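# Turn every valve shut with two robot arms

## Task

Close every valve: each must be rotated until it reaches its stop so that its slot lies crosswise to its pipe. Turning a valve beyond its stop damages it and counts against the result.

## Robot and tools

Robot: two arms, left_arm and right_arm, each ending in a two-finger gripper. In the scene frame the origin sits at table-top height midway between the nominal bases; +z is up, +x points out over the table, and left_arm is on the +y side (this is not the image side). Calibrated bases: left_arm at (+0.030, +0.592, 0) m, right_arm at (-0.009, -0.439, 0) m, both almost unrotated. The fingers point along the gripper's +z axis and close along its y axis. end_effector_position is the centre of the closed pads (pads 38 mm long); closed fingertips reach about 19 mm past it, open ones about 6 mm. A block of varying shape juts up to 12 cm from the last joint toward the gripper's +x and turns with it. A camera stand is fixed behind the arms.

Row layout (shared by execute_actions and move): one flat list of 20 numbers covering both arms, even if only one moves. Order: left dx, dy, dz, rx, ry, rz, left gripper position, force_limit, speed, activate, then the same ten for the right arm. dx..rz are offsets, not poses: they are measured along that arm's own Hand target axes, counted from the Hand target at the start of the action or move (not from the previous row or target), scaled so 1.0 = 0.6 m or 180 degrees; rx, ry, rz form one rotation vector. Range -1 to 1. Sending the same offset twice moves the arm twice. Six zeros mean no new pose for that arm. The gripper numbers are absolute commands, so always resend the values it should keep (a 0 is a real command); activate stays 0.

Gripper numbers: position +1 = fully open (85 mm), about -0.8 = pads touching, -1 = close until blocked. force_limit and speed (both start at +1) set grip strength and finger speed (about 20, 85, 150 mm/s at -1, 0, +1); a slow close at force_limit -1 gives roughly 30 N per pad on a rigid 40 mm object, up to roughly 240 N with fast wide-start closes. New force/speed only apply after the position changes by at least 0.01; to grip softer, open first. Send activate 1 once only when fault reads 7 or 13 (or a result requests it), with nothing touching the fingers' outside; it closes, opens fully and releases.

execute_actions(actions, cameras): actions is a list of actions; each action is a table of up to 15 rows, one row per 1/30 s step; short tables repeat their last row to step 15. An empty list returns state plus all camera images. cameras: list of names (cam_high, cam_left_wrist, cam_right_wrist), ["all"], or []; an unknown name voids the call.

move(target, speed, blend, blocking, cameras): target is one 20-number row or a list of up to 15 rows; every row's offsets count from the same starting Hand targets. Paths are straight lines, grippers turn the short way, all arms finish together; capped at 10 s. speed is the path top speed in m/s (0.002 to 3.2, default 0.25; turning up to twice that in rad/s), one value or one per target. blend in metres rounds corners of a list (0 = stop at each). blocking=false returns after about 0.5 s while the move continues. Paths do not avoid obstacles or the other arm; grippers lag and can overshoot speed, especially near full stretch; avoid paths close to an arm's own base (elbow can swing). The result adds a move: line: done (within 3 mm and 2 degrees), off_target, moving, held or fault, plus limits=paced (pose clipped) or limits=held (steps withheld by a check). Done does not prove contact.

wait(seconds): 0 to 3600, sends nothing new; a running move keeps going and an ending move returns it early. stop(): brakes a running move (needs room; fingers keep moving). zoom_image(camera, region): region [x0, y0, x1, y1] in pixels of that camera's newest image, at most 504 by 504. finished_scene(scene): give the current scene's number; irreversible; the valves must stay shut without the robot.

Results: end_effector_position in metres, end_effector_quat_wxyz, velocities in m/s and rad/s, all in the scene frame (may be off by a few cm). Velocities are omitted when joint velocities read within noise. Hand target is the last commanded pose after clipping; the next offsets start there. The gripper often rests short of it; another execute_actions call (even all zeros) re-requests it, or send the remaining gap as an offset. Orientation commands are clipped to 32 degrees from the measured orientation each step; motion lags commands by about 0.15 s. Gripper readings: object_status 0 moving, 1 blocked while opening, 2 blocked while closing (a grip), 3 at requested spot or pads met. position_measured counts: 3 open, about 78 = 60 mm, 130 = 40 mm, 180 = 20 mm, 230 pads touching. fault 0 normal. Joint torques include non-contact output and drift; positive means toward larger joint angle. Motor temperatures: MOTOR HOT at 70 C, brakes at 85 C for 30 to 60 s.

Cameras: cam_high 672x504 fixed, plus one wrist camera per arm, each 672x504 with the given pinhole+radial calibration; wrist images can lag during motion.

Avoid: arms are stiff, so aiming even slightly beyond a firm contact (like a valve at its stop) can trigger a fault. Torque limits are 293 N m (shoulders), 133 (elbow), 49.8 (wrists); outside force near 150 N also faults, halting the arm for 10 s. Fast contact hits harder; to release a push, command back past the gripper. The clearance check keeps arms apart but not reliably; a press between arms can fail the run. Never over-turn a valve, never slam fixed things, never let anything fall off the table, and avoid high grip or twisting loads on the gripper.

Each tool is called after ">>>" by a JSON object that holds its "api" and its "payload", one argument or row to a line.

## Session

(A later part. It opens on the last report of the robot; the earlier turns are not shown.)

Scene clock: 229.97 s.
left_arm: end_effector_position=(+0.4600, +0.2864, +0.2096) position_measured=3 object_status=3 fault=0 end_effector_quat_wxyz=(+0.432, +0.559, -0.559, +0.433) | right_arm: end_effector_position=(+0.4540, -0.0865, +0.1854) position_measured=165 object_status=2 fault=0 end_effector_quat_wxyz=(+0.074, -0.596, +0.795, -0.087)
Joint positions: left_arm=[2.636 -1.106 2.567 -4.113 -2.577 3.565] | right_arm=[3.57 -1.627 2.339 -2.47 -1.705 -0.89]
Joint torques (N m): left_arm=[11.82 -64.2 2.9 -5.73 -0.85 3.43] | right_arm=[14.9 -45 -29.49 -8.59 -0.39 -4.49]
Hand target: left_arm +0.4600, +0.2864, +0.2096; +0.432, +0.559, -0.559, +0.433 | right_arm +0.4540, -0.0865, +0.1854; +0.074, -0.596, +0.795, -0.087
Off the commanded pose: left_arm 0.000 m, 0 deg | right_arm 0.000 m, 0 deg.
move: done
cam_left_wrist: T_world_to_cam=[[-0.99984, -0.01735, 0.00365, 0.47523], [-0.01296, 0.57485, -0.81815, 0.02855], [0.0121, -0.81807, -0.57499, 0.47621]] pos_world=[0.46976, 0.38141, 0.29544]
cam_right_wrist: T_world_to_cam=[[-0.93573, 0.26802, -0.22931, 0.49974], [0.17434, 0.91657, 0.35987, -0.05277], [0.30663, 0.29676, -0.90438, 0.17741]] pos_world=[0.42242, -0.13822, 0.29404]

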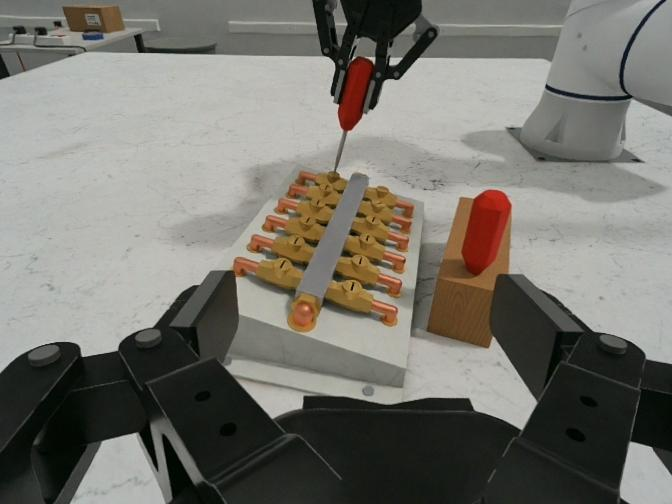

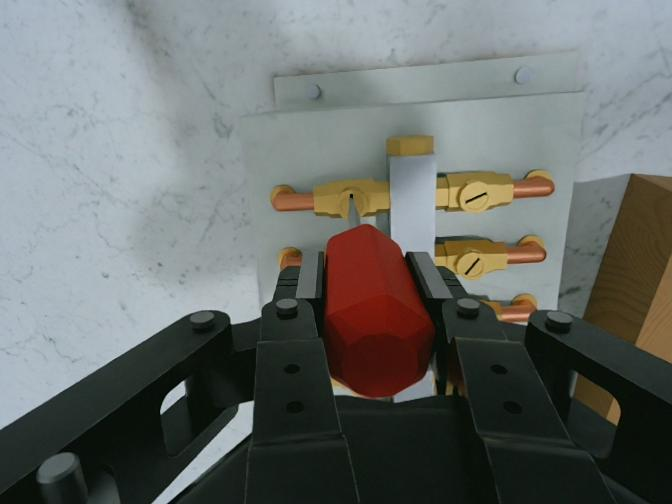

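>>> {"api": "move", "payload": {
  "target": [
    [0,0,0,0,0,0,1,1,1,0,0,0,0,0,0,0.03,-0.97,0.6,-1,0],
    [0,0,0,0,0,0,1,1,1,0,0,0,-0.055,0,0,0.06,-0.97,0.6,-1,0],
    [0,0,0,0,0,0,1,1,1,0,0.011,0.1043,-0.062,0,0,0.4278,-0.97,0.6,-1,0],
    [0,0,0,0,0,0,1,1,1,0,0.011,0.1043,-0.0132,0,0,0.4278,-0.97,0.6,-1,0]
  ],
  "speed": [0.1,0.2,0.3,0.12],
  "blend": [0,0.008,0.004,0],
  "cameras": ["cam_left_wrist","cam_right_wrist"]
}}

>>> {"api": "zoom_image", "payload": {
  "camera": "cam_right_wrist",
  "region": [335, 178, 365, 208]
}}

>>> {"api": "zoom_image", "payload": {
  "camera": "cam_left_wrist",
  "region": [360, 170, 400, 210]
}}

Scene clock: 234.30 s.
left_arm: end_effector_position=(+0.4600, +0.2864, +0.2096) position_measured=3 object_status=3 fault=0 end_effector_quat_wxyz=(+0.432, +0.559, -0.559, +0.433) | right_arm: end_effector_position=(+0.3919, -0.0752, +0.1789) position_measured=165 object_status=2 fault=0 end_effector_quat_wxyz=(+0.112, +0.029, +0.993, -0.022)
Joint positions: left_arm=[2.636 -1.106 2.567 -4.113 -2.577 3.565] | right_arm=[3.644 -1.686 2.403 -2.465 -1.718 0.527]
Joint torques (N m): left_arm=[10.59 -66.88 2.42 -5.77 -1.17 3.41] | right_arm=[-13.9 -18.38 -34.93 -11.91 2.38 0.78]
Hand target: left_arm +0.4600, +0.2864, +0.2096; +0.432, +0.559, -0.559, +0.433 | right_arm +0.3919, -0.0752, +0.1788; +0.112, +0.029, +0.993, -0.022
Off the commanded pose: left_arm 0.000 m, 0 deg | right_arm 0.000 m, 0 deg.
move: done
cam_left_wrist: T_world_to_cam=[[-0.99984, -0.01735, 0.00365, 0.47523], [-0.01296, 0.57485, -0.81815, 0.02855], [0.0121, -0.81807, -0.57499, 0.47621]] pos_world=[0.46976, 0.38141, 0.29544]
cam_right_wrist: T_world_to_cam=[[0.05496, 0.99766, -0.04056, 0.07002], [0.82999, -0.02306, 0.55731, -0.41288], [0.55507, -0.0643, -0.82932, 0.04931]] pos_world=[0.31146, -0.0762, 0.27384]

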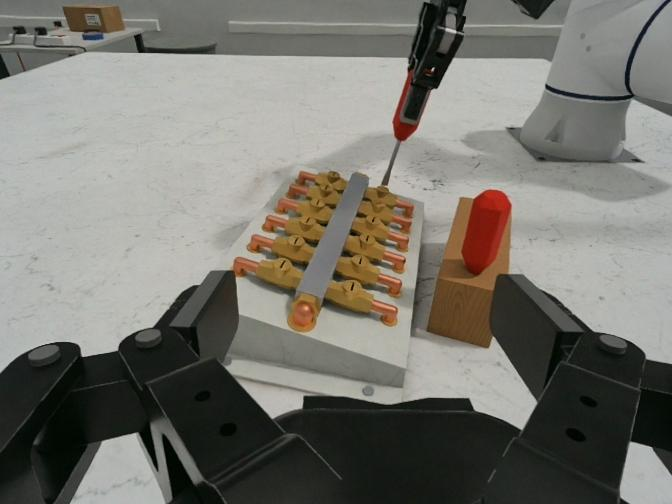

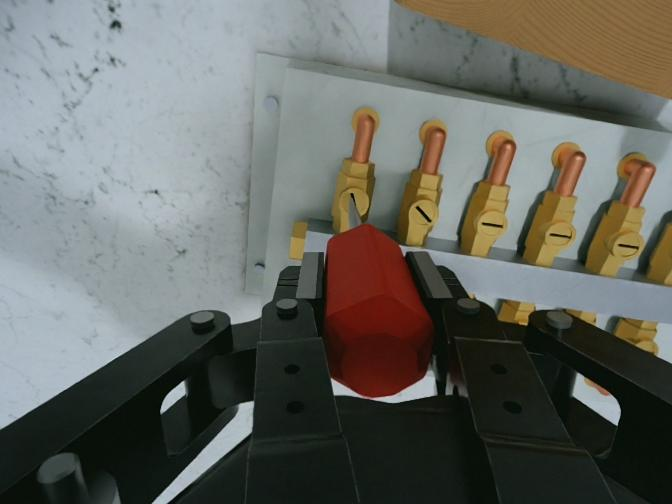

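Scaled by 16.800 from the camera's image (finer frame: 960x720).

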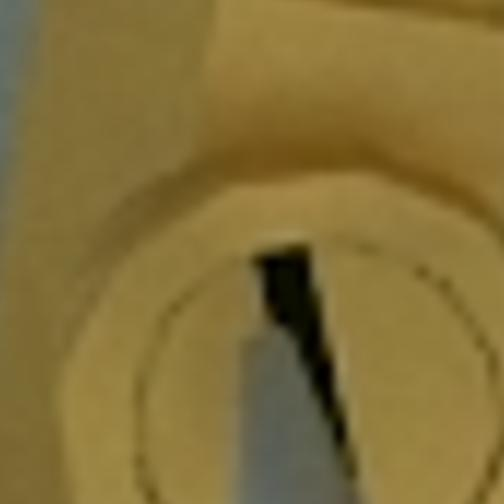

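Scaled by 12.600 from the camera's image (finer frame: 960x720).

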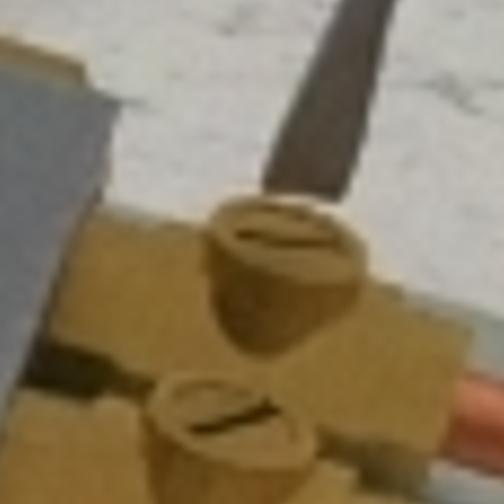

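>>> {"api": "move", "payload": {
  "target": [0,0,0,0,0,0,1,1,1,0,-0.0008,0.0024,0.0065,0,0,-0.011,-0.97,0.6,-1,0],
  "speed": 0.05,
  "cameras": ["cam_left_wrist","cam_right_wrist"]
}}

>>> {"api": "zoom_image", "payload": {
  "camera": "cam_right_wrist",
  "region": [340, 182, 360, 202]
}}

>>> {"api": "zoom_image", "payload": {
  "camera": "cam_left_wrist",
  "region": [371, 177, 391, 197]
}}

Scene clock: 235.37 s.
left_arm: end_effector_position=(+0.4600, +0.2864, +0.2096) position_measured=3 object_status=3 fault=0 end_effector_quat_wxyz=(+0.432, +0.559, -0.559, +0.433) | right_arm: end_effector_position=(+0.3933, -0.0740, +0.1751) position_measured=165 object_status=2 fault=0 end_effector_quat_wxyz=(+0.112, +0.012, +0.993, -0.024)
Joint positions: left_arm=[2.636 -1.106 2.567 -4.113 -2.577 3.565] | right_arm=[3.645 -1.677 2.404 -2.475 -1.719 0.494]
Joint torques (N m): left_arm=[5.04 -65.12 1.53 -6.3 -1.16 3.14] | right_arm=[9.89 -17.55 -35.19 -11.52 -2.2 -2.75]
Hand target: left_arm +0.4600, +0.2864, +0.2096; +0.432, +0.559, -0.559, +0.433 | right_arm +0.3934, -0.0740, +0.1751; +0.112, +0.012, +0.993, -0.024
Off the commanded pose: left_arm 0.000 m, 0 deg | right_arm 0.000 m, 0 deg.
move: done
cam_left_wrist: T_world_to_cam=[[-0.99984, -0.01735, 0.00365, 0.47523], [-0.01296, 0.57485, -0.81815, 0.02855], [0.0121, -0.81807, -0.57499, 0.47621]] pos_world=[0.46976, 0.38141, 0.29544]
cam_right_wrist: T_world_to_cam=[[0.02169, 0.99861, -0.04811, 0.083], [0.83118, 0.00873, 0.55594, -0.40985], [0.55559, -0.05204, -0.82983, 0.04626]] pos_world=[0.31316, -0.0769, 0.27023]

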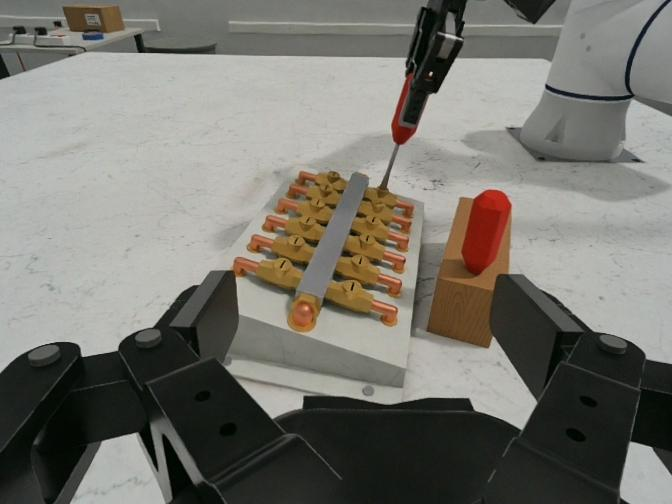

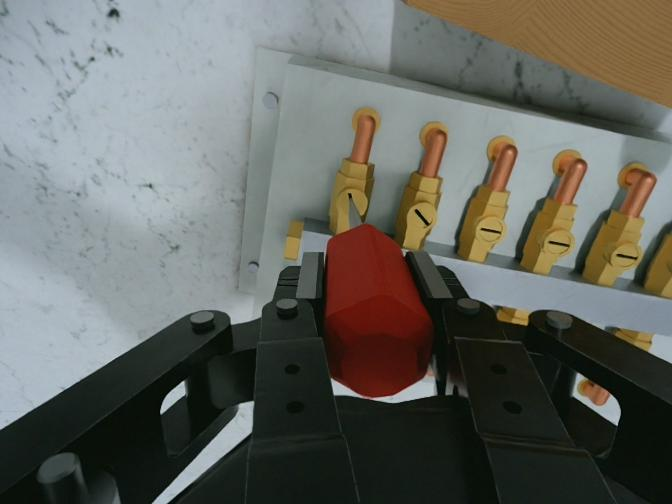

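Scaled by 25.200 from the camera's image (finer frame: 960x720).

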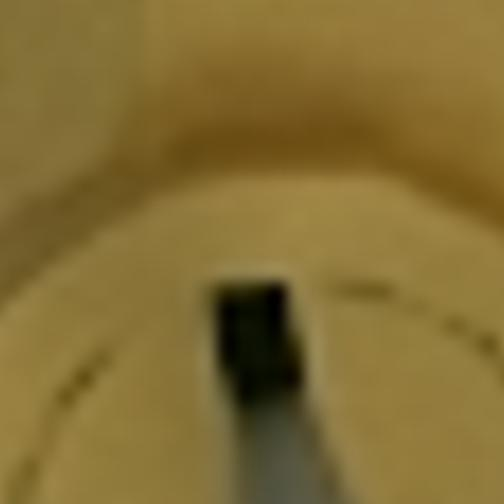

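Scaled by 25.200 from the camera's image (finer frame: 960x720).

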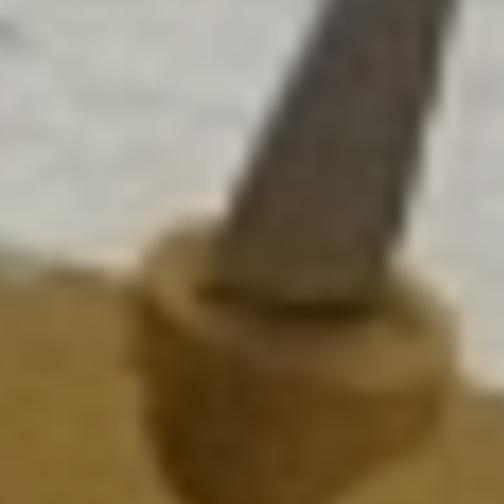

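>>> {"api": "move", "payload": {
  "target": [0,0,0,0,0,0,1,1,1,0,0,0,0.002,0,0,0,-0.97,0.6,-1,0],
  "speed": 0.02
}}

>>> {"api": "move", "payload": {
  "target": [0,0,0,0,0,0,1,1,1,0,0,0,0.001,0,0,0,-0.97,0.6,-1,0],
  "speed": 0.015
}}

>>> {"api": "move", "payload": {
  "target": [0,0,0,0,0,0,1,1,1,0,0,0,0.0009,0,0,0,-0.97,0.6,-1,0],
  "speed": 0.015,
  "cameras": ["cam_left_wrist","cam_right_wrist"]
}}

>>> {"api": "zoom_image", "payload": {
  "camera": "cam_right_wrist",
  "region": [340, 182, 360, 202]
}}

>>> {"api": "zoom_image", "payload": {
  "camera": "cam_left_wrist",
  "region": [371, 177, 391, 197]
}}

Scene clock: 236.07 s.
left_arm: end_effector_position=(+0.4600, +0.2864, +0.2096) position_measured=3 object_status=3 fault=0 end_effector_quat_wxyz=(+0.432, +0.559, -0.559, +0.433) | right_arm: end_effector_position=(+0.3936, -0.0740, +0.1739) position_measured=165 object_status=2 fault=0 end_effector_quat_wxyz=(+0.112, +0.012, +0.993, -0.024)
Joint positions: left_arm=[2.636 -1.106 2.567 -4.113 -2.577 3.565] | right_arm=[3.645 -1.674 2.405 -2.478 -1.719 0.493]
Joint torques (N m): left_arm=[9.74 -65.54 2.46 -6.17 -1.02 3.59] | right_arm=[-13.63 -18.67 -34.54 -11.95 0.68 -2.63]
Hand target: left_arm +0.4600, +0.2864, +0.2096; +0.432, +0.559, -0.559, +0.433 | right_arm +0.3936, -0.0740, +0.1739; +0.112, +0.012, +0.993, -0.024
Off the commanded pose: left_arm 0.000 m, 0 deg | right_arm 0.000 m, 0 deg.
move: done

Scene clock: 236.57 s.
left_arm: end_effector_position=(+0.4600, +0.2864, +0.2096) position_measured=3 object_status=3 fault=0 end_effector_quat_wxyz=(+0.432, +0.559, -0.559, +0.433) | right_arm: end_effector_position=(+0.3937, -0.0741, +0.1733) position_measured=165 object_status=2 fault=0 end_effector_quat_wxyz=(+0.112, +0.012, +0.993, -0.024)
Joint positions: left_arm=[2.636 -1.106 2.567 -4.113 -2.577 3.565] | right_arm=[3.645 -1.673 2.406 -2.48 -1.718 0.493]
Joint torques (N m): left_arm=[6.7 -66.01 2.43 -6 -1.25 3.3] | right_arm=[-13.56 -19.39 -34.81 -11.81 1.93 -3.04]
Hand target: left_arm +0.4600, +0.2864, +0.2096; +0.432, +0.559, -0.559, +0.433 | right_arm +0.3938, -0.0741, +0.1733; +0.112, +0.012, +0.993, -0.024
Off the commanded pose: left_arm 0.000 m, 0 deg | right_arm 0.000 m, 0 deg.
move: done

Scene clock: 237.07 s.
left_arm: end_effector_position=(+0.4600, +0.2864, +0.2096) position_measured=3 object_status=3 fault=0 end_effector_quat_wxyz=(+0.432, +0.559, -0.559, +0.433) | right_arm: end_effector_position=(+0.3939, -0.0741, +0.1728) position_measured=165 object_status=2 fault=0 end_effector_quat_wxyz=(+0.112, +0.012, +0.993, -0.024)
Joint positions: left_arm=[2.636 -1.106 2.567 -4.113 -2.577 3.565] | right_arm=[3.644 -1.672 2.406 -2.481 -1.718 0.493]
Joint torques (N m): left_arm=[9.91 -67.38 3.14 -5.89 -0.84 3.38] | right_arm=[-13.58 -18.49 -34.58 -12.01 2.54 -2.63]
Hand target: left_arm +0.4600, +0.2864, +0.2096; +0.432, +0.559, -0.559, +0.433 | right_arm +0.3939, -0.0741, +0.1728; +0.112, +0.012, +0.993, -0.024
Off the commanded pose: left_arm 0.000 m, 0 deg | right_arm 0.000 m, 0 deg.
move: done
cam_left_wrist: T_world_to_cam=[[-0.99984, -0.01735, 0.00365, 0.47523], [-0.01296, 0.57485, -0.81815, 0.02855], [0.0121, -0.81807, -0.57499, 0.47621]] pos_world=[0.46976, 0.38141, 0.29544]
cam_right_wrist: T_world_to_cam=[[0.02138, 0.99861, -0.04819, 0.0832], [0.83114, 0.00903, 0.556, -0.40896], [0.55566, -0.05194, -0.82979, 0.04403]] pos_world=[0.31366, -0.0771, 0.26793]

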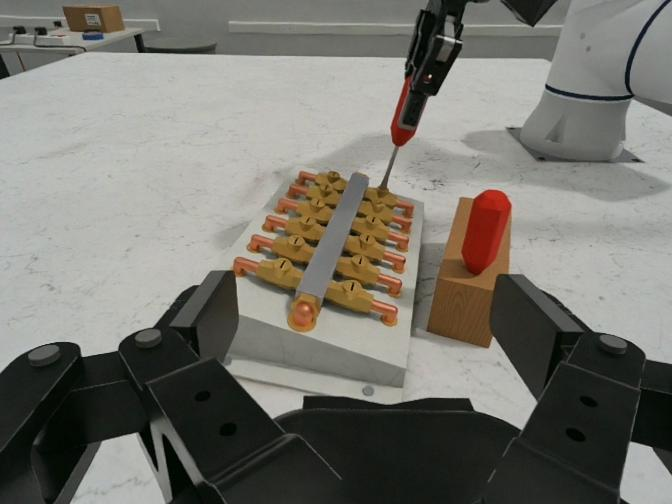

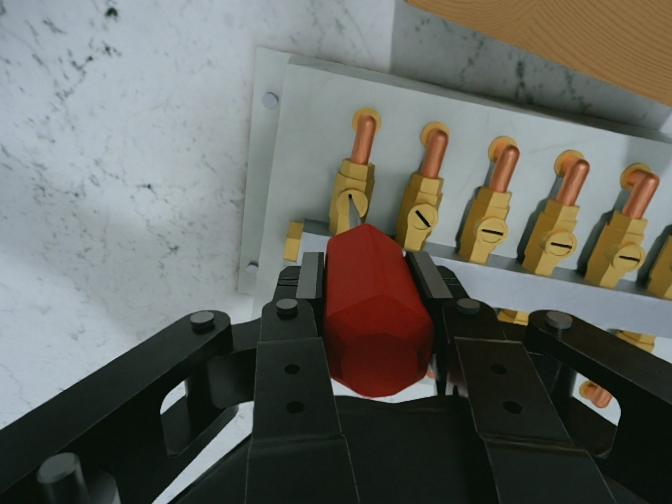

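Scaled by 25.200 from the camera's image (finer frame: 960x720).

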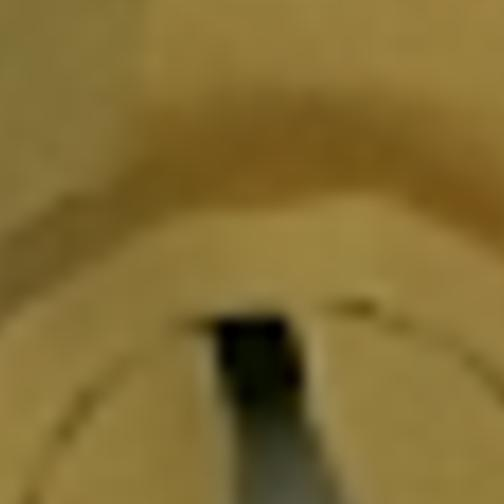

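Scaled by 25.200 from the camera's image (finer frame: 960x720).

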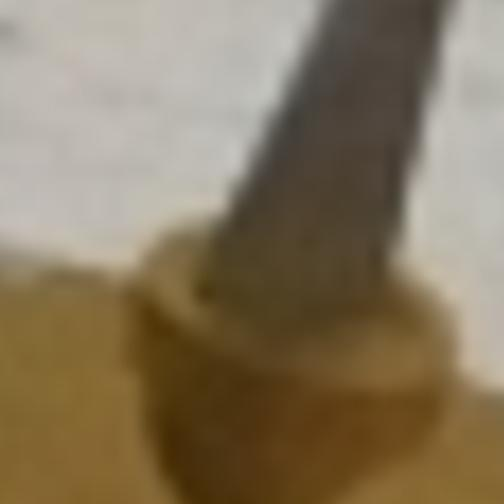

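>>> {"api": "move", "payload": {
  "target": [
    [0,0,0,0,0,0,1,1,1,0,0.0016,0.00225,0,0,0,-0.1667,-0.97,0.6,-1,0],
    [0,0,0,0,0,0,1,1,1,0,0.0041,0.0034,0,0,0,-0.3333,-0.97,0.6,-1,0],
    [0,0,0,0,0,0,1,1,1,0,0.005,0.0035,0,0,0,-0.3889,-0.97,0.6,-1,0]
  ],
  "speed": [0.25,0.25,0.15],
  "blend": [0.01,0.004,0]
}}

>>> {"api": "move", "payload": {
  "target": [0,0,0,0,0,0,1,1,1,0,0.0001,0.0002,0,0,0,-0.0194,-0.97,0.6,-1,0],
  "speed": 0.05
}}

>>> {"api": "move", "payload": {
  "target": [0,0,0,0,0,0,1,1,1,0,0,0.0001,0,0,0,-0.0083,-0.97,0.6,-1,0],
  "speed": 0.05,
  "cameras": ["cam_left_wrist","cam_right_wrist"]
}}

>>> {"api": "zoom_image", "payload": {
  "camera": "cam_right_wrist",
  "region": [340, 182, 360, 202]
}}

>>> {"api": "zoom_image", "payload": {
  "camera": "cam_left_wrist",
  "region": [371, 177, 391, 197]
}}

Scene clock: 240.60 s.
left_arm: end_effector_position=(+0.4600, +0.2864, +0.2096) position_measured=3 object_status=3 fault=0 end_effector_quat_wxyz=(+0.432, +0.559, -0.559, +0.433) | right_arm: end_effector_position=(+0.3910, -0.0719, +0.1720) position_measured=165 object_status=2 fault=0 end_effector_quat_wxyz=(+0.078, -0.560, +0.820, -0.084)
Joint positions: left_arm=[2.636 -1.106 2.567 -4.113 -2.577 3.565] | right_arm=[3.651 -1.672 2.407 -2.482 -1.72 -0.722]
Joint torques (N m): left_arm=[9.51 -66.53 2.32 -6.36 -0.51 3.58] | right_arm=[-9.42 -40.46 -28.62 -8.39 4.42 -3.1]
Hand target: left_arm +0.4600, +0.2864, +0.2096; +0.432, +0.559, -0.559, +0.433 | right_arm +0.3910, -0.0719, +0.1720; +0.078, -0.560, +0.820, -0.084
Off the commanded pose: left_arm 0.000 m, 0 deg | right_arm 0.000 m, 0 deg.
move: done

Scene clock: 241.63 s.
left_arm: end_effector_position=(+0.4600, +0.2864, +0.2096) position_measured=3 object_status=3 fault=0 end_effector_quat_wxyz=(+0.432, +0.559, -0.559, +0.433) | right_arm: end_effector_position=(+0.3909, -0.0720, +0.1720) position_measured=165 object_status=2 fault=0 end_effector_quat_wxyz=(+0.076, -0.585, +0.803, -0.086)
Joint positions: left_arm=[2.636 -1.106 2.567 -4.113 -2.577 3.565] | right_arm=[3.651 -1.672 2.407 -2.482 -1.72 -0.782]
Joint torques (N m): left_arm=[11.74 -64.43 2.58 -6.21 -0.68 3.36] | right_arm=[9.97 -40.17 -28.12 -8.43 0.75 -3.74]
Hand target: left_arm +0.4600, +0.2864, +0.2096; +0.432, +0.559, -0.559, +0.433 | right_arm +0.3909, -0.0720, +0.1720; +0.076, -0.585, +0.803, -0.086
Off the commanded pose: left_arm 0.000 m, 0 deg | right_arm 0.000 m, 0 deg.
move: done

Scene clock: 242.33 s.
left_arm: end_effector_position=(+0.4600, +0.2864, +0.2096) position_measured=3 object_status=3 fault=0 end_effector_quat_wxyz=(+0.432, +0.559, -0.559, +0.433) | right_arm: end_effector_position=(+0.3908, -0.0719, +0.1720) position_measured=165 object_status=2 fault=0 end_effector_quat_wxyz=(+0.075, -0.595, +0.795, -0.087)
Joint positions: left_arm=[2.636 -1.106 2.567 -4.113 -2.577 3.565] | right_arm=[3.651 -1.672 2.407 -2.482 -1.72 -0.809]
Joint torques (N m): left_arm=[9.55 -67.02 1.25 -6.41 -0.78 3.41] | right_arm=[18.03 -37.8 -27.82 -8.29 0.81 -4.7]
Hand target: left_arm +0.4600, +0.2864, +0.2096; +0.432, +0.559, -0.559, +0.433 | right_arm +0.3908, -0.0719, +0.1720; +0.075, -0.595, +0.795, -0.087
Off the commanded pose: left_arm 0.000 m, 0 deg | right_arm 0.000 m, 0 deg.
move: done
cam_left_wrist: T_world_to_cam=[[-0.99984, -0.01735, 0.00365, 0.47523], [-0.01296, 0.57485, -0.81815, 0.02855], [0.0121, -0.81807, -0.57499, 0.47621]] pos_world=[0.46976, 0.38141, 0.29544]
cam_right_wrist: T_world_to_cam=[[-0.93556, 0.2686, -0.22931, 0.43366], [0.17489, 0.91643, 0.35995, -0.05045], [0.30683, 0.29665, -0.90436, 0.18028]] pos_world=[0.35922, -0.12372, 0.28064]

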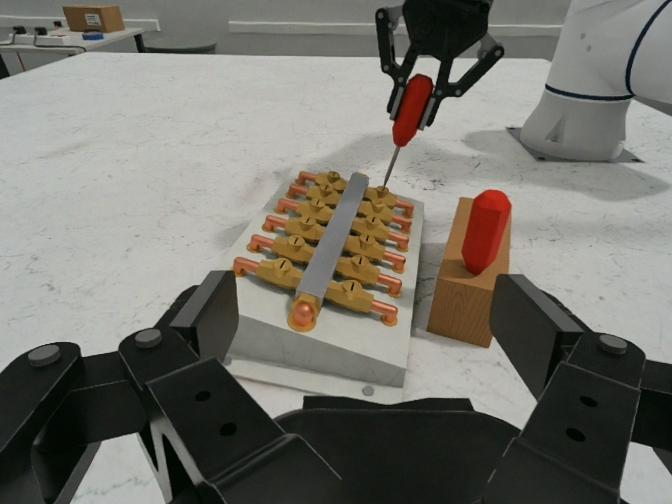

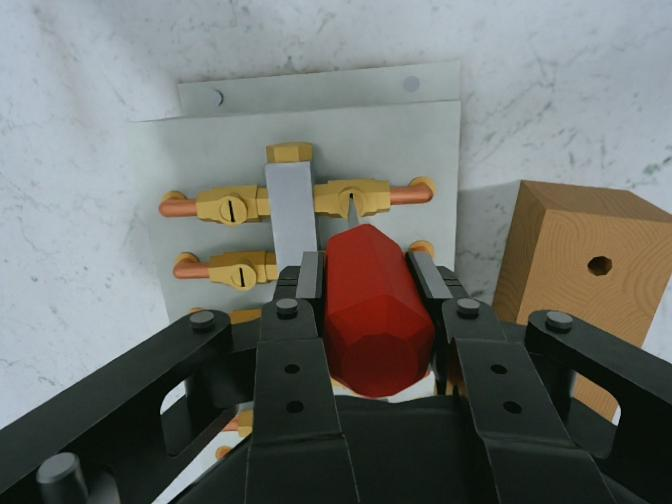

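Scaled by 25.200 from the camera's image (finer frame: 960x720).

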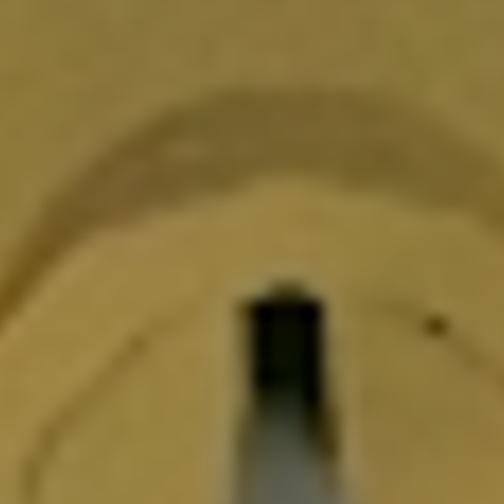

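Scaled by 25.200 from the camera's image (finer frame: 960x720).

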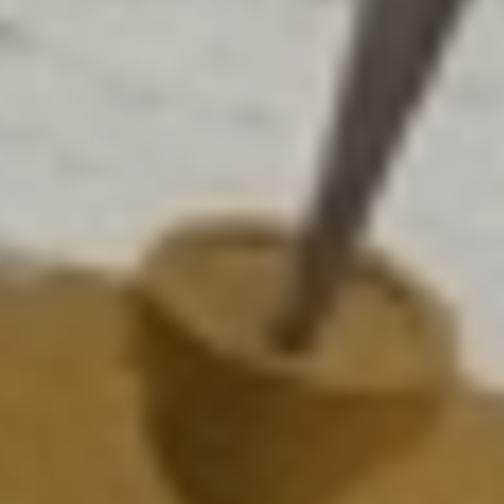

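>>> {"api": "move", "payload": {
  "target": [
    [0,0,0,0,0,0,1,1,1,0,0,0,0,0,0,0.03,-0.97,0.6,-1,0],
    [0,0,0,0,0,0,1,1,1,0,0,0,-0.018,0,0,0.06,-0.97,0.6,-1,0],
    [0,0,0,0,0,0,1,1,1,0,-0.0657,0.001,-0.018,0,0,0.2611,-0.97,0.6,-1,0],
    [0,0,0,0,0,0,1,1,1,0,-0.0657,0.001,-0.0098,0,0,0.2611,-0.97,0.6,-1,0]
  ],
  "speed": [0.1,0.15,0.3,0.08],
  "blend": [0,0.004,0.002,0],
  "cameras": ["cam_left_wrist","cam_right_wrist"]
}}

>>> {"api": "zoom_image", "payload": {
  "camera": "cam_right_wrist",
  "region": [335, 178, 365, 208]
}}

>>> {"api": "zoom_image", "payload": {
  "camera": "cam_left_wrist",
  "region": [360, 180, 400, 220]
}}

Scene clock: 245.67 s.
left_arm: end_effector_position=(+0.4600, +0.2864, +0.2096) position_measured=3 object_status=3 fault=0 end_effector_quat_wxyz=(+0.432, +0.559, -0.559, +0.433) | right_arm: end_effector_position=(+0.4000, -0.0336, +0.1782) position_measured=165 object_status=2 fault=0 end_effector_quat_wxyz=(+0.103, -0.229, +0.967, -0.050)
Joint positions: left_arm=[2.636 -1.106 2.567 -4.113 -2.577 3.565] | right_arm=[3.709 -1.619 2.343 -2.462 -1.729 0.069]
Joint torques (N m): left_arm=[10.89 -69.22 2.7 -6.82 -0.63 3.16] | right_arm=[11.28 -25.61 -41.98 -11.86 -2.63 0.86]
Hand target: left_arm +0.4600, +0.2864, +0.2096; +0.432, +0.559, -0.559, +0.433 | right_arm +0.4000, -0.0336, +0.1782; +0.103, -0.229, +0.967, -0.050
Off the commanded pose: left_arm 0.000 m, 0 deg | right_arm 0.000 m, 0 deg.
move: done
cam_left_wrist: T_world_to_cam=[[-0.99984, -0.01735, 0.00365, 0.47523], [-0.01296, 0.57485, -0.81815, 0.02855], [0.0121, -0.81807, -0.57499, 0.47621]] pos_world=[0.46976, 0.38141, 0.29544]
cam_right_wrist: T_world_to_cam=[[-0.43886, 0.88638, -0.14741, 0.24093], [0.73332, 0.44811, 0.51132, -0.35555], [0.51928, 0.1163, -0.84666, 0.07044]] pos_world=[0.32989, -0.06242, 0.27695]

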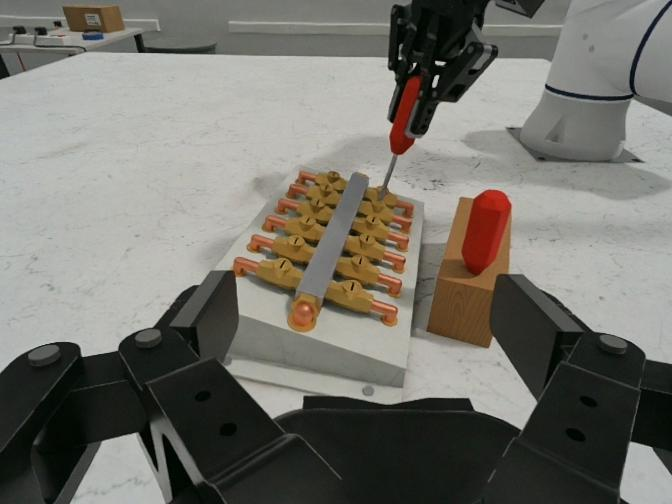

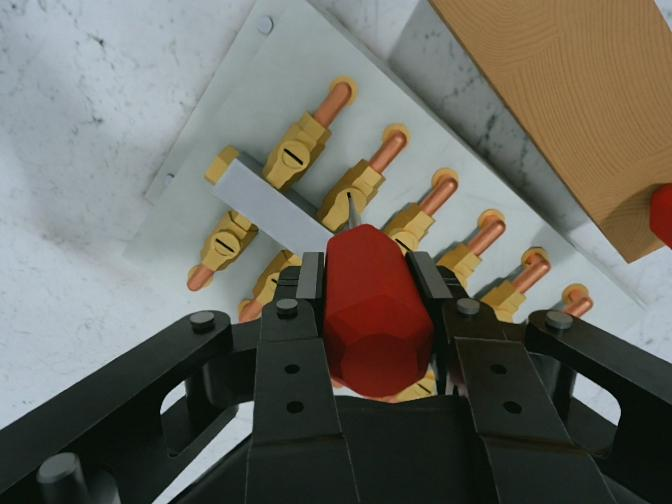

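Scaled by 16.800 from the camera's image (finer frame: 960x720).

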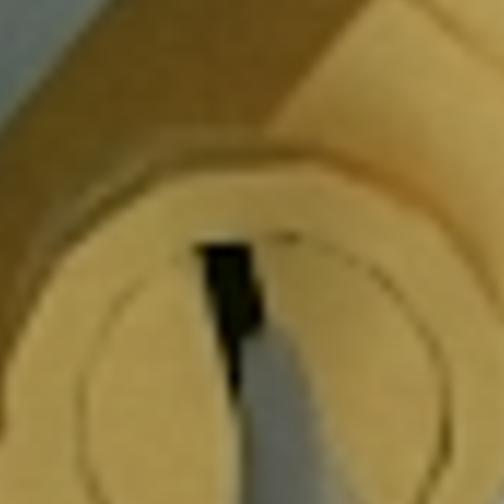

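Scaled by 12.600 from the camera's image (finer frame: 960x720).

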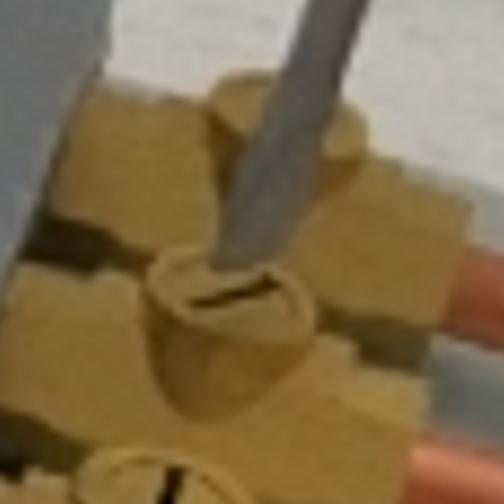

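>>> {"api": "move", "payload": {
  "target": [0,0,0,0,0,0,1,1,1,0,-0.0005,-0.0011,0.0065,0,0,-0.004,-0.97,0.6,-1,0],
  "speed": 0.05,
  "cameras": ["cam_left_wrist","cam_right_wrist"]
}}

>>> {"api": "zoom_image", "payload": {
  "camera": "cam_right_wrist",
  "region": [340, 182, 360, 202]
}}

>>> {"api": "zoom_image", "payload": {
  "camera": "cam_left_wrist",
  "region": [369, 192, 389, 212]
}}

Scene clock: 248.40 s.
left_arm: end_effector_position=(+0.4600, +0.2864, +0.2096) position_measured=3 object_status=3 fault=0 end_effector_quat_wxyz=(+0.432, +0.559, -0.559, +0.433) | right_arm: end_effector_position=(+0.4014, -0.0343, +0.1746) position_measured=165 object_status=2 fault=0 end_effector_quat_wxyz=(+0.103, -0.235, +0.965, -0.051)
Joint positions: left_arm=[2.636 -1.106 2.567 -4.113 -2.577 3.565] | right_arm=[3.707 -1.612 2.345 -2.471 -1.729 0.054]
Joint torques (N m): left_arm=[8.34 -66.11 1.17 -6.52 -0.51 3.37] | right_arm=[-14.5 -25.59 -34.89 -12.11 2.16 -2.76]
Hand target: left_arm +0.4600, +0.2864, +0.2096; +0.432, +0.559, -0.559, +0.433 | right_arm +0.4014, -0.0343, +0.1745; +0.103, -0.235, +0.965, -0.051
Off the commanded pose: left_arm 0.000 m, 0 deg | right_arm 0.000 m, 0 deg.
move: done
cam_left_wrist: T_world_to_cam=[[-0.99984, -0.01735, 0.00365, 0.47523], [-0.01296, 0.57485, -0.81815, 0.02855], [0.0121, -0.81807, -0.57499, 0.47621]] pos_world=[0.46976, 0.38141, 0.29544]
cam_right_wrist: T_world_to_cam=[[-0.44928, 0.88078, -0.14957, 0.24592], [0.72835, 0.45806, 0.50959, -0.35179], [0.51735, 0.12001, -0.84732, 0.06774]] pos_world=[0.33167, -0.06359, 0.27345]

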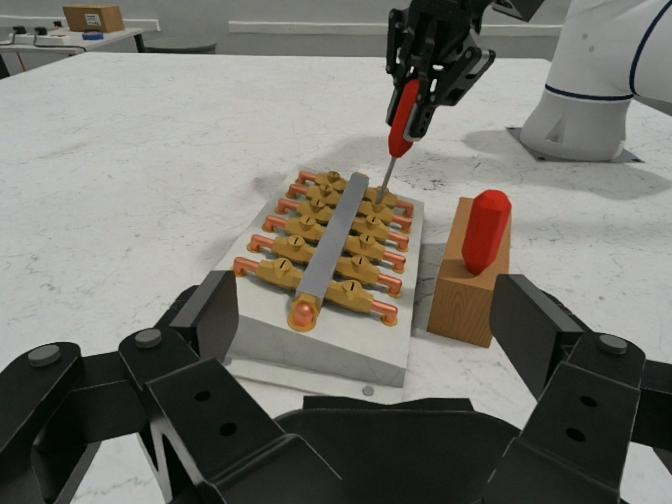

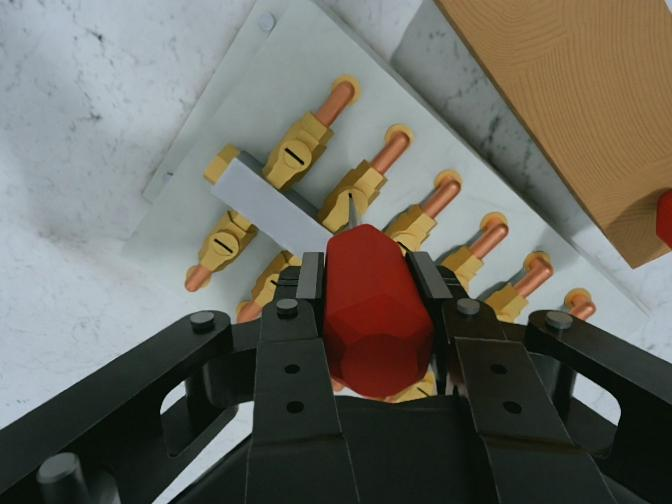

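Scaled by 25.200 from the camera's image (finer frame: 960x720).

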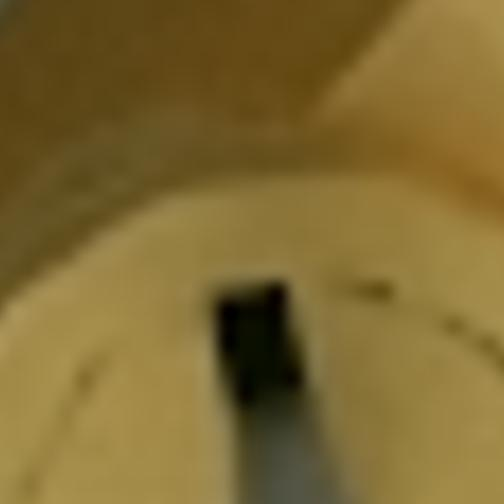

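Scaled by 25.200 from the camera's image (finer frame: 960x720).

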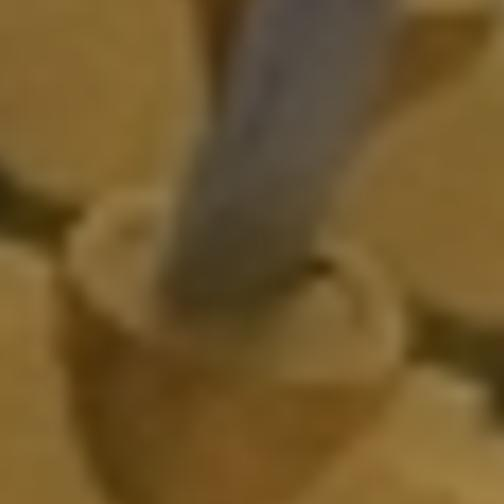

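>>> {"api": "move", "payload": {
  "target": [0,0,0,0,0,0,1,1,1,0,0,0,0.0015,0,0,0,-0.97,0.6,-1,0],
  "speed": 0.02
}}

>>> {"api": "move", "payload": {
  "target": [0,0,0,0,0,0,1,1,1,0,0,0,0.001,0,0,0,-0.97,0.6,-1,0],
  "speed": 0.015
}}

>>> {"api": "move", "payload": {
  "target": [0,0,0,0,0,0,1,1,1,0,0,0,0.0007,0,0,0,-0.97,0.6,-1,0],
  "speed": 0.015,
  "cameras": ["cam_left_wrist","cam_right_wrist"]
}}

>>> {"api": "zoom_image", "payload": {
  "camera": "cam_right_wrist",
  "region": [340, 182, 360, 202]
}}

>>> {"api": "zoom_image", "payload": {
  "camera": "cam_left_wrist",
  "region": [369, 192, 389, 212]
}}

Scene clock: 249.10 s.
left_arm: end_effector_position=(+0.4600, +0.2864, +0.2096) position_measured=3 object_status=3 fault=0 end_effector_quat_wxyz=(+0.432, +0.559, -0.559, +0.433) | right_arm: end_effector_position=(+0.4016, -0.0343, +0.1737) position_measured=165 object_status=2 fault=0 end_effector_quat_wxyz=(+0.103, -0.235, +0.965, -0.051)
Joint positions: left_arm=[2.636 -1.106 2.567 -4.113 -2.577 3.565] | right_arm=[3.706 -1.611 2.346 -2.473 -1.729 0.054]
Joint torques (N m): left_arm=[7.62 -63.62 0.48 -6 -0.86 3.84] | right_arm=[-12.92 -25.17 -34.32 -11.91 2.3 -2.78]
Hand target: left_arm +0.4600, +0.2864, +0.2096; +0.432, +0.559, -0.559, +0.433 | right_arm +0.4016, -0.0343, +0.1736; +0.103, -0.235, +0.965, -0.051
Off the commanded pose: left_arm 0.000 m, 0 deg | right_arm 0.000 m, 0 deg.
move: done

Scene clock: 249.60 s.
left_arm: end_effector_position=(+0.4600, +0.2864, +0.2096) position_measured=3 object_status=3 fault=0 end_effector_quat_wxyz=(+0.432, +0.559, -0.559, +0.433) | right_arm: end_effector_position=(+0.4017, -0.0344, +0.1731) position_measured=165 object_status=2 fault=0 end_effector_quat_wxyz=(+0.103, -0.235, +0.965, -0.051)
Joint positions: left_arm=[2.636 -1.106 2.567 -4.113 -2.577 3.565] | right_arm=[3.706 -1.61 2.347 -2.475 -1.729 0.054]
Joint torques (N m): left_arm=[9.49 -65.91 1.67 -6.55 -0.65 3.36] | right_arm=[-13.97 -24.69 -34.36 -11.92 2.3 -2.73]
Hand target: left_arm +0.4600, +0.2864, +0.2096; +0.432, +0.559, -0.559, +0.433 | right_arm +0.4017, -0.0344, +0.1731; +0.103, -0.235, +0.965, -0.051
Off the commanded pose: left_arm 0.000 m, 0 deg | right_arm 0.000 m, 0 deg.
move: done

Scene clock: 250.10 s.
left_arm: end_effector_position=(+0.4600, +0.2864, +0.2096) position_measured=3 object_status=3 fault=0 end_effector_quat_wxyz=(+0.432, +0.559, -0.559, +0.433) | right_arm: end_effector_position=(+0.4018, -0.0344, +0.1727) position_measured=165 object_status=2 fault=0 end_effector_quat_wxyz=(+0.103, -0.235, +0.965, -0.051)
Joint positions: left_arm=[2.636 -1.106 2.567 -4.113 -2.577 3.565] | right_arm=[3.706 -1.609 2.347 -2.476 -1.729 0.054]
Joint torques (N m): left_arm=[11.31 -68.68 1.14 -6.26 -0.67 2.96] | right_arm=[-13.67 -23.53 -34.37 -11.74 2.32 -2.51]
Hand target: left_arm +0.4600, +0.2864, +0.2096; +0.432, +0.559, -0.559, +0.433 | right_arm +0.4018, -0.0344, +0.1726; +0.103, -0.235, +0.965, -0.051
Off the commanded pose: left_arm 0.000 m, 0 deg | right_arm 0.000 m, 0 deg.
move: done
cam_left_wrist: T_world_to_cam=[[-0.99984, -0.01735, 0.00365, 0.47523], [-0.01296, 0.57485, -0.81815, 0.02855], [0.0121, -0.81807, -0.57499, 0.47621]] pos_world=[0.46976, 0.38141, 0.29544]
cam_right_wrist: T_world_to_cam=[[-0.44949, 0.88067, -0.14961, 0.24601], [0.72823, 0.45825, 0.50959, -0.35103], [0.51734, 0.12011, -0.84731, 0.06581]] pos_world=[0.33217, -0.06369, 0.27145]

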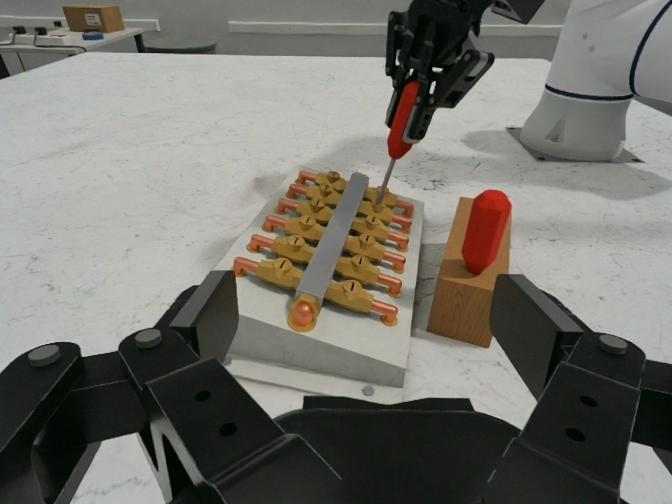

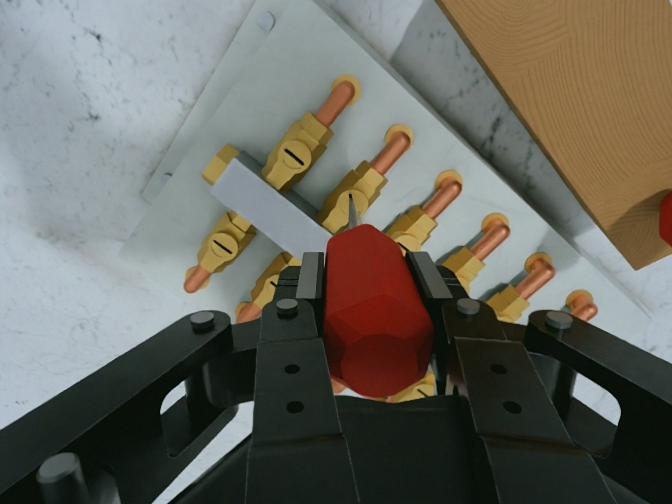

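Scaled by 25.200 from the camera's image (finer frame: 960x720).

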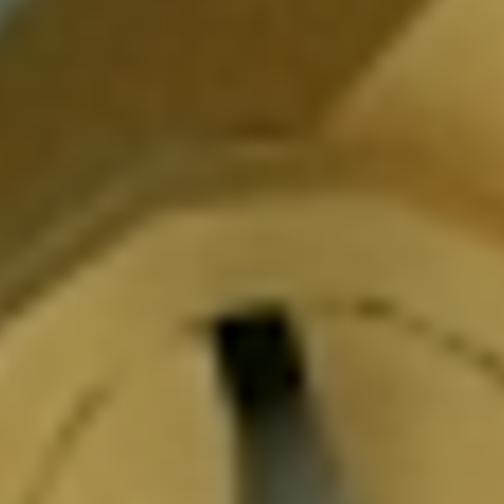

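Scaled by 25.200 from the camera's image (finer frame: 960x720).

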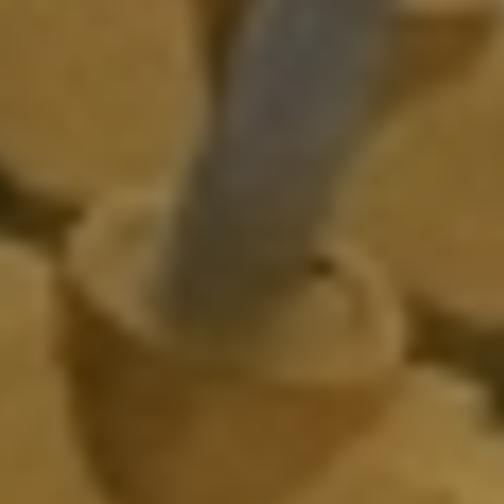

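>>> {"api": "move", "payload": {
  "target": [
    [0,0,0,0,0,0,1,1,1,0,0.0009,0.0016,0,0,0,-0.1111,-0.97,0.6,-1,0],
    [0,0,0,0,0,0,1,1,1,0,0.0024,0.0029,0,0,0,-0.2278,-0.97,0.6,-1,0]
  ],
  "speed": [0.25,0.15],
  "blend": [0.004,0]
}}

>>> {"api": "move", "payload": {
  "target": [0,0,0,0,0,0,1,1,1,0,0.0001,0.0002,0,0,0,-0.0194,-0.97,0.6,-1,0],
  "speed": 0.05
}}

>>> {"api": "move", "payload": {
  "target": [0,0,0,0,0,0,1,1,1,0,0,0.0001,0,0,0,-0.0083,-0.97,0.6,-1,0],
  "speed": 0.05,
  "cameras": ["cam_right_wrist"]
}}

>>> {"api": "zoom_image", "payload": {
  "camera": "cam_right_wrist",
  "region": [340, 182, 360, 202]
}}

Scene clock: 252.83 s.
left_arm: end_effector_position=(+0.4600, +0.2864, +0.2096) position_measured=3 object_status=3 fault=0 end_effector_quat_wxyz=(+0.432, +0.559, -0.559, +0.433) | right_arm: end_effector_position=(+0.3998, -0.0335, +0.1721) position_measured=165 object_status=2 fault=0 end_effector_quat_wxyz=(+0.078, -0.558, +0.822, -0.083)
Joint positions: left_arm=[2.636 -1.106 2.567 -4.113 -2.577 3.565] | right_arm=[3.71 -1.609 2.348 -2.476 -1.73 -0.658]
Joint torques (N m): left_arm=[3.57 -63.4 1.42 -6.75 -0.55 3.4] | right_arm=[-8.72 -48.91 -31.65 -9.88 3.76 -2.83]
Hand target: left_arm +0.4600, +0.2864, +0.2096; +0.432, +0.559, -0.559, +0.433 | right_arm +0.3998, -0.0335, +0.1721; +0.078, -0.558, +0.822, -0.083
Off the commanded pose: left_arm 0.000 m, 0 deg | right_arm 0.000 m, 0 deg.
move: done

Scene clock: 253.87 s.
left_arm: end_effector_position=(+0.4600, +0.2864, +0.2096) position_measured=3 object_status=3 fault=0 end_effector_quat_wxyz=(+0.432, +0.559, -0.559, +0.433) | right_arm: end_effector_position=(+0.3997, -0.0335, +0.1721) position_measured=165 object_status=2 fault=0 end_effector_quat_wxyz=(+0.076, -0.583, +0.804, -0.086)
Joint positions: left_arm=[2.636 -1.106 2.567 -4.113 -2.577 3.565] | right_arm=[3.71 -1.609 2.348 -2.476 -1.73 -0.719]
Joint torques (N m): left_arm=[9.39 -67.22 2.05 -6.32 -0.79 3.24] | right_arm=[10.63 -46.86 -31.45 -10.21 0.46 -4.59]
Hand target: left_arm +0.4600, +0.2864, +0.2096; +0.432, +0.559, -0.559, +0.433 | right_arm +0.3997, -0.0335, +0.1721; +0.076, -0.583, +0.804, -0.086
Off the commanded pose: left_arm 0.000 m, 0 deg | right_arm 0.000 m, 0 deg.
move: done

Scene clock: 254.57 s.
left_arm: end_effector_position=(+0.4600, +0.2864, +0.2096) position_measured=3 object_status=3 fault=0 end_effector_quat_wxyz=(+0.432, +0.559, -0.559, +0.433) | right_arm: end_effector_position=(+0.3996, -0.0335, +0.1721) position_measured=165 object_status=2 fault=0 end_effector_quat_wxyz=(+0.075, -0.593, +0.797, -0.087)
Joint positions: left_arm=[2.636 -1.106 2.567 -4.113 -2.577 3.565] | right_arm=[3.71 -1.609 2.349 -2.476 -1.73 -0.745]
Joint torques (N m): left_arm=[7.86 -66.25 1.07 -6.14 -0.82 3.76] | right_arm=[16.95 -46.25 -31.21 -9.89 0.27 -4.05]
Hand target: left_arm +0.4600, +0.2864, +0.2096; +0.432, +0.559, -0.559, +0.433 | right_arm +0.3996, -0.0335, +0.1721; +0.075, -0.593, +0.797, -0.087
Off the commanded pose: left_arm 0.000 m, 0 deg | right_arm 0.000 m, 0 deg.
move: done
cam_right_wrist: T_world_to_cam=[[-0.9342, 0.27341, -0.22918, 0.43116], [0.17928, 0.91517, 0.361, -0.08924], [0.30844, 0.29615, -0.90397, 0.16551]] pos_world=[0.36774, -0.08522, 0.28064]

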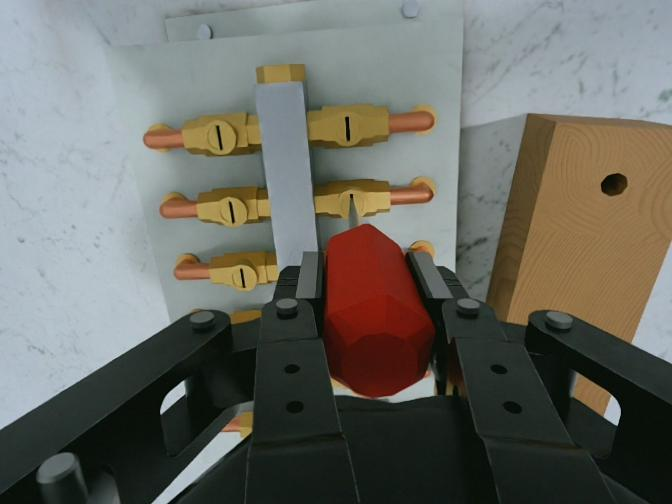

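Scaled by 25.200 from the camera's image (finer frame: 960x720).

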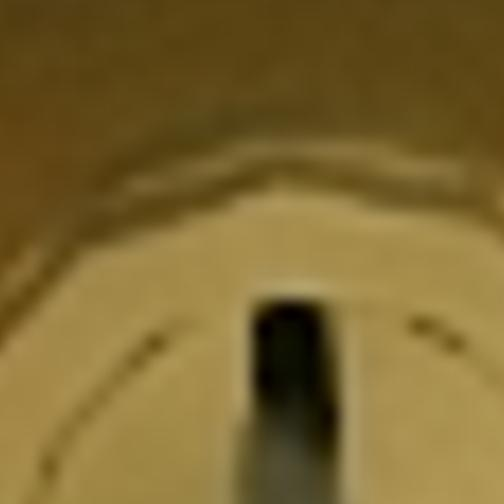

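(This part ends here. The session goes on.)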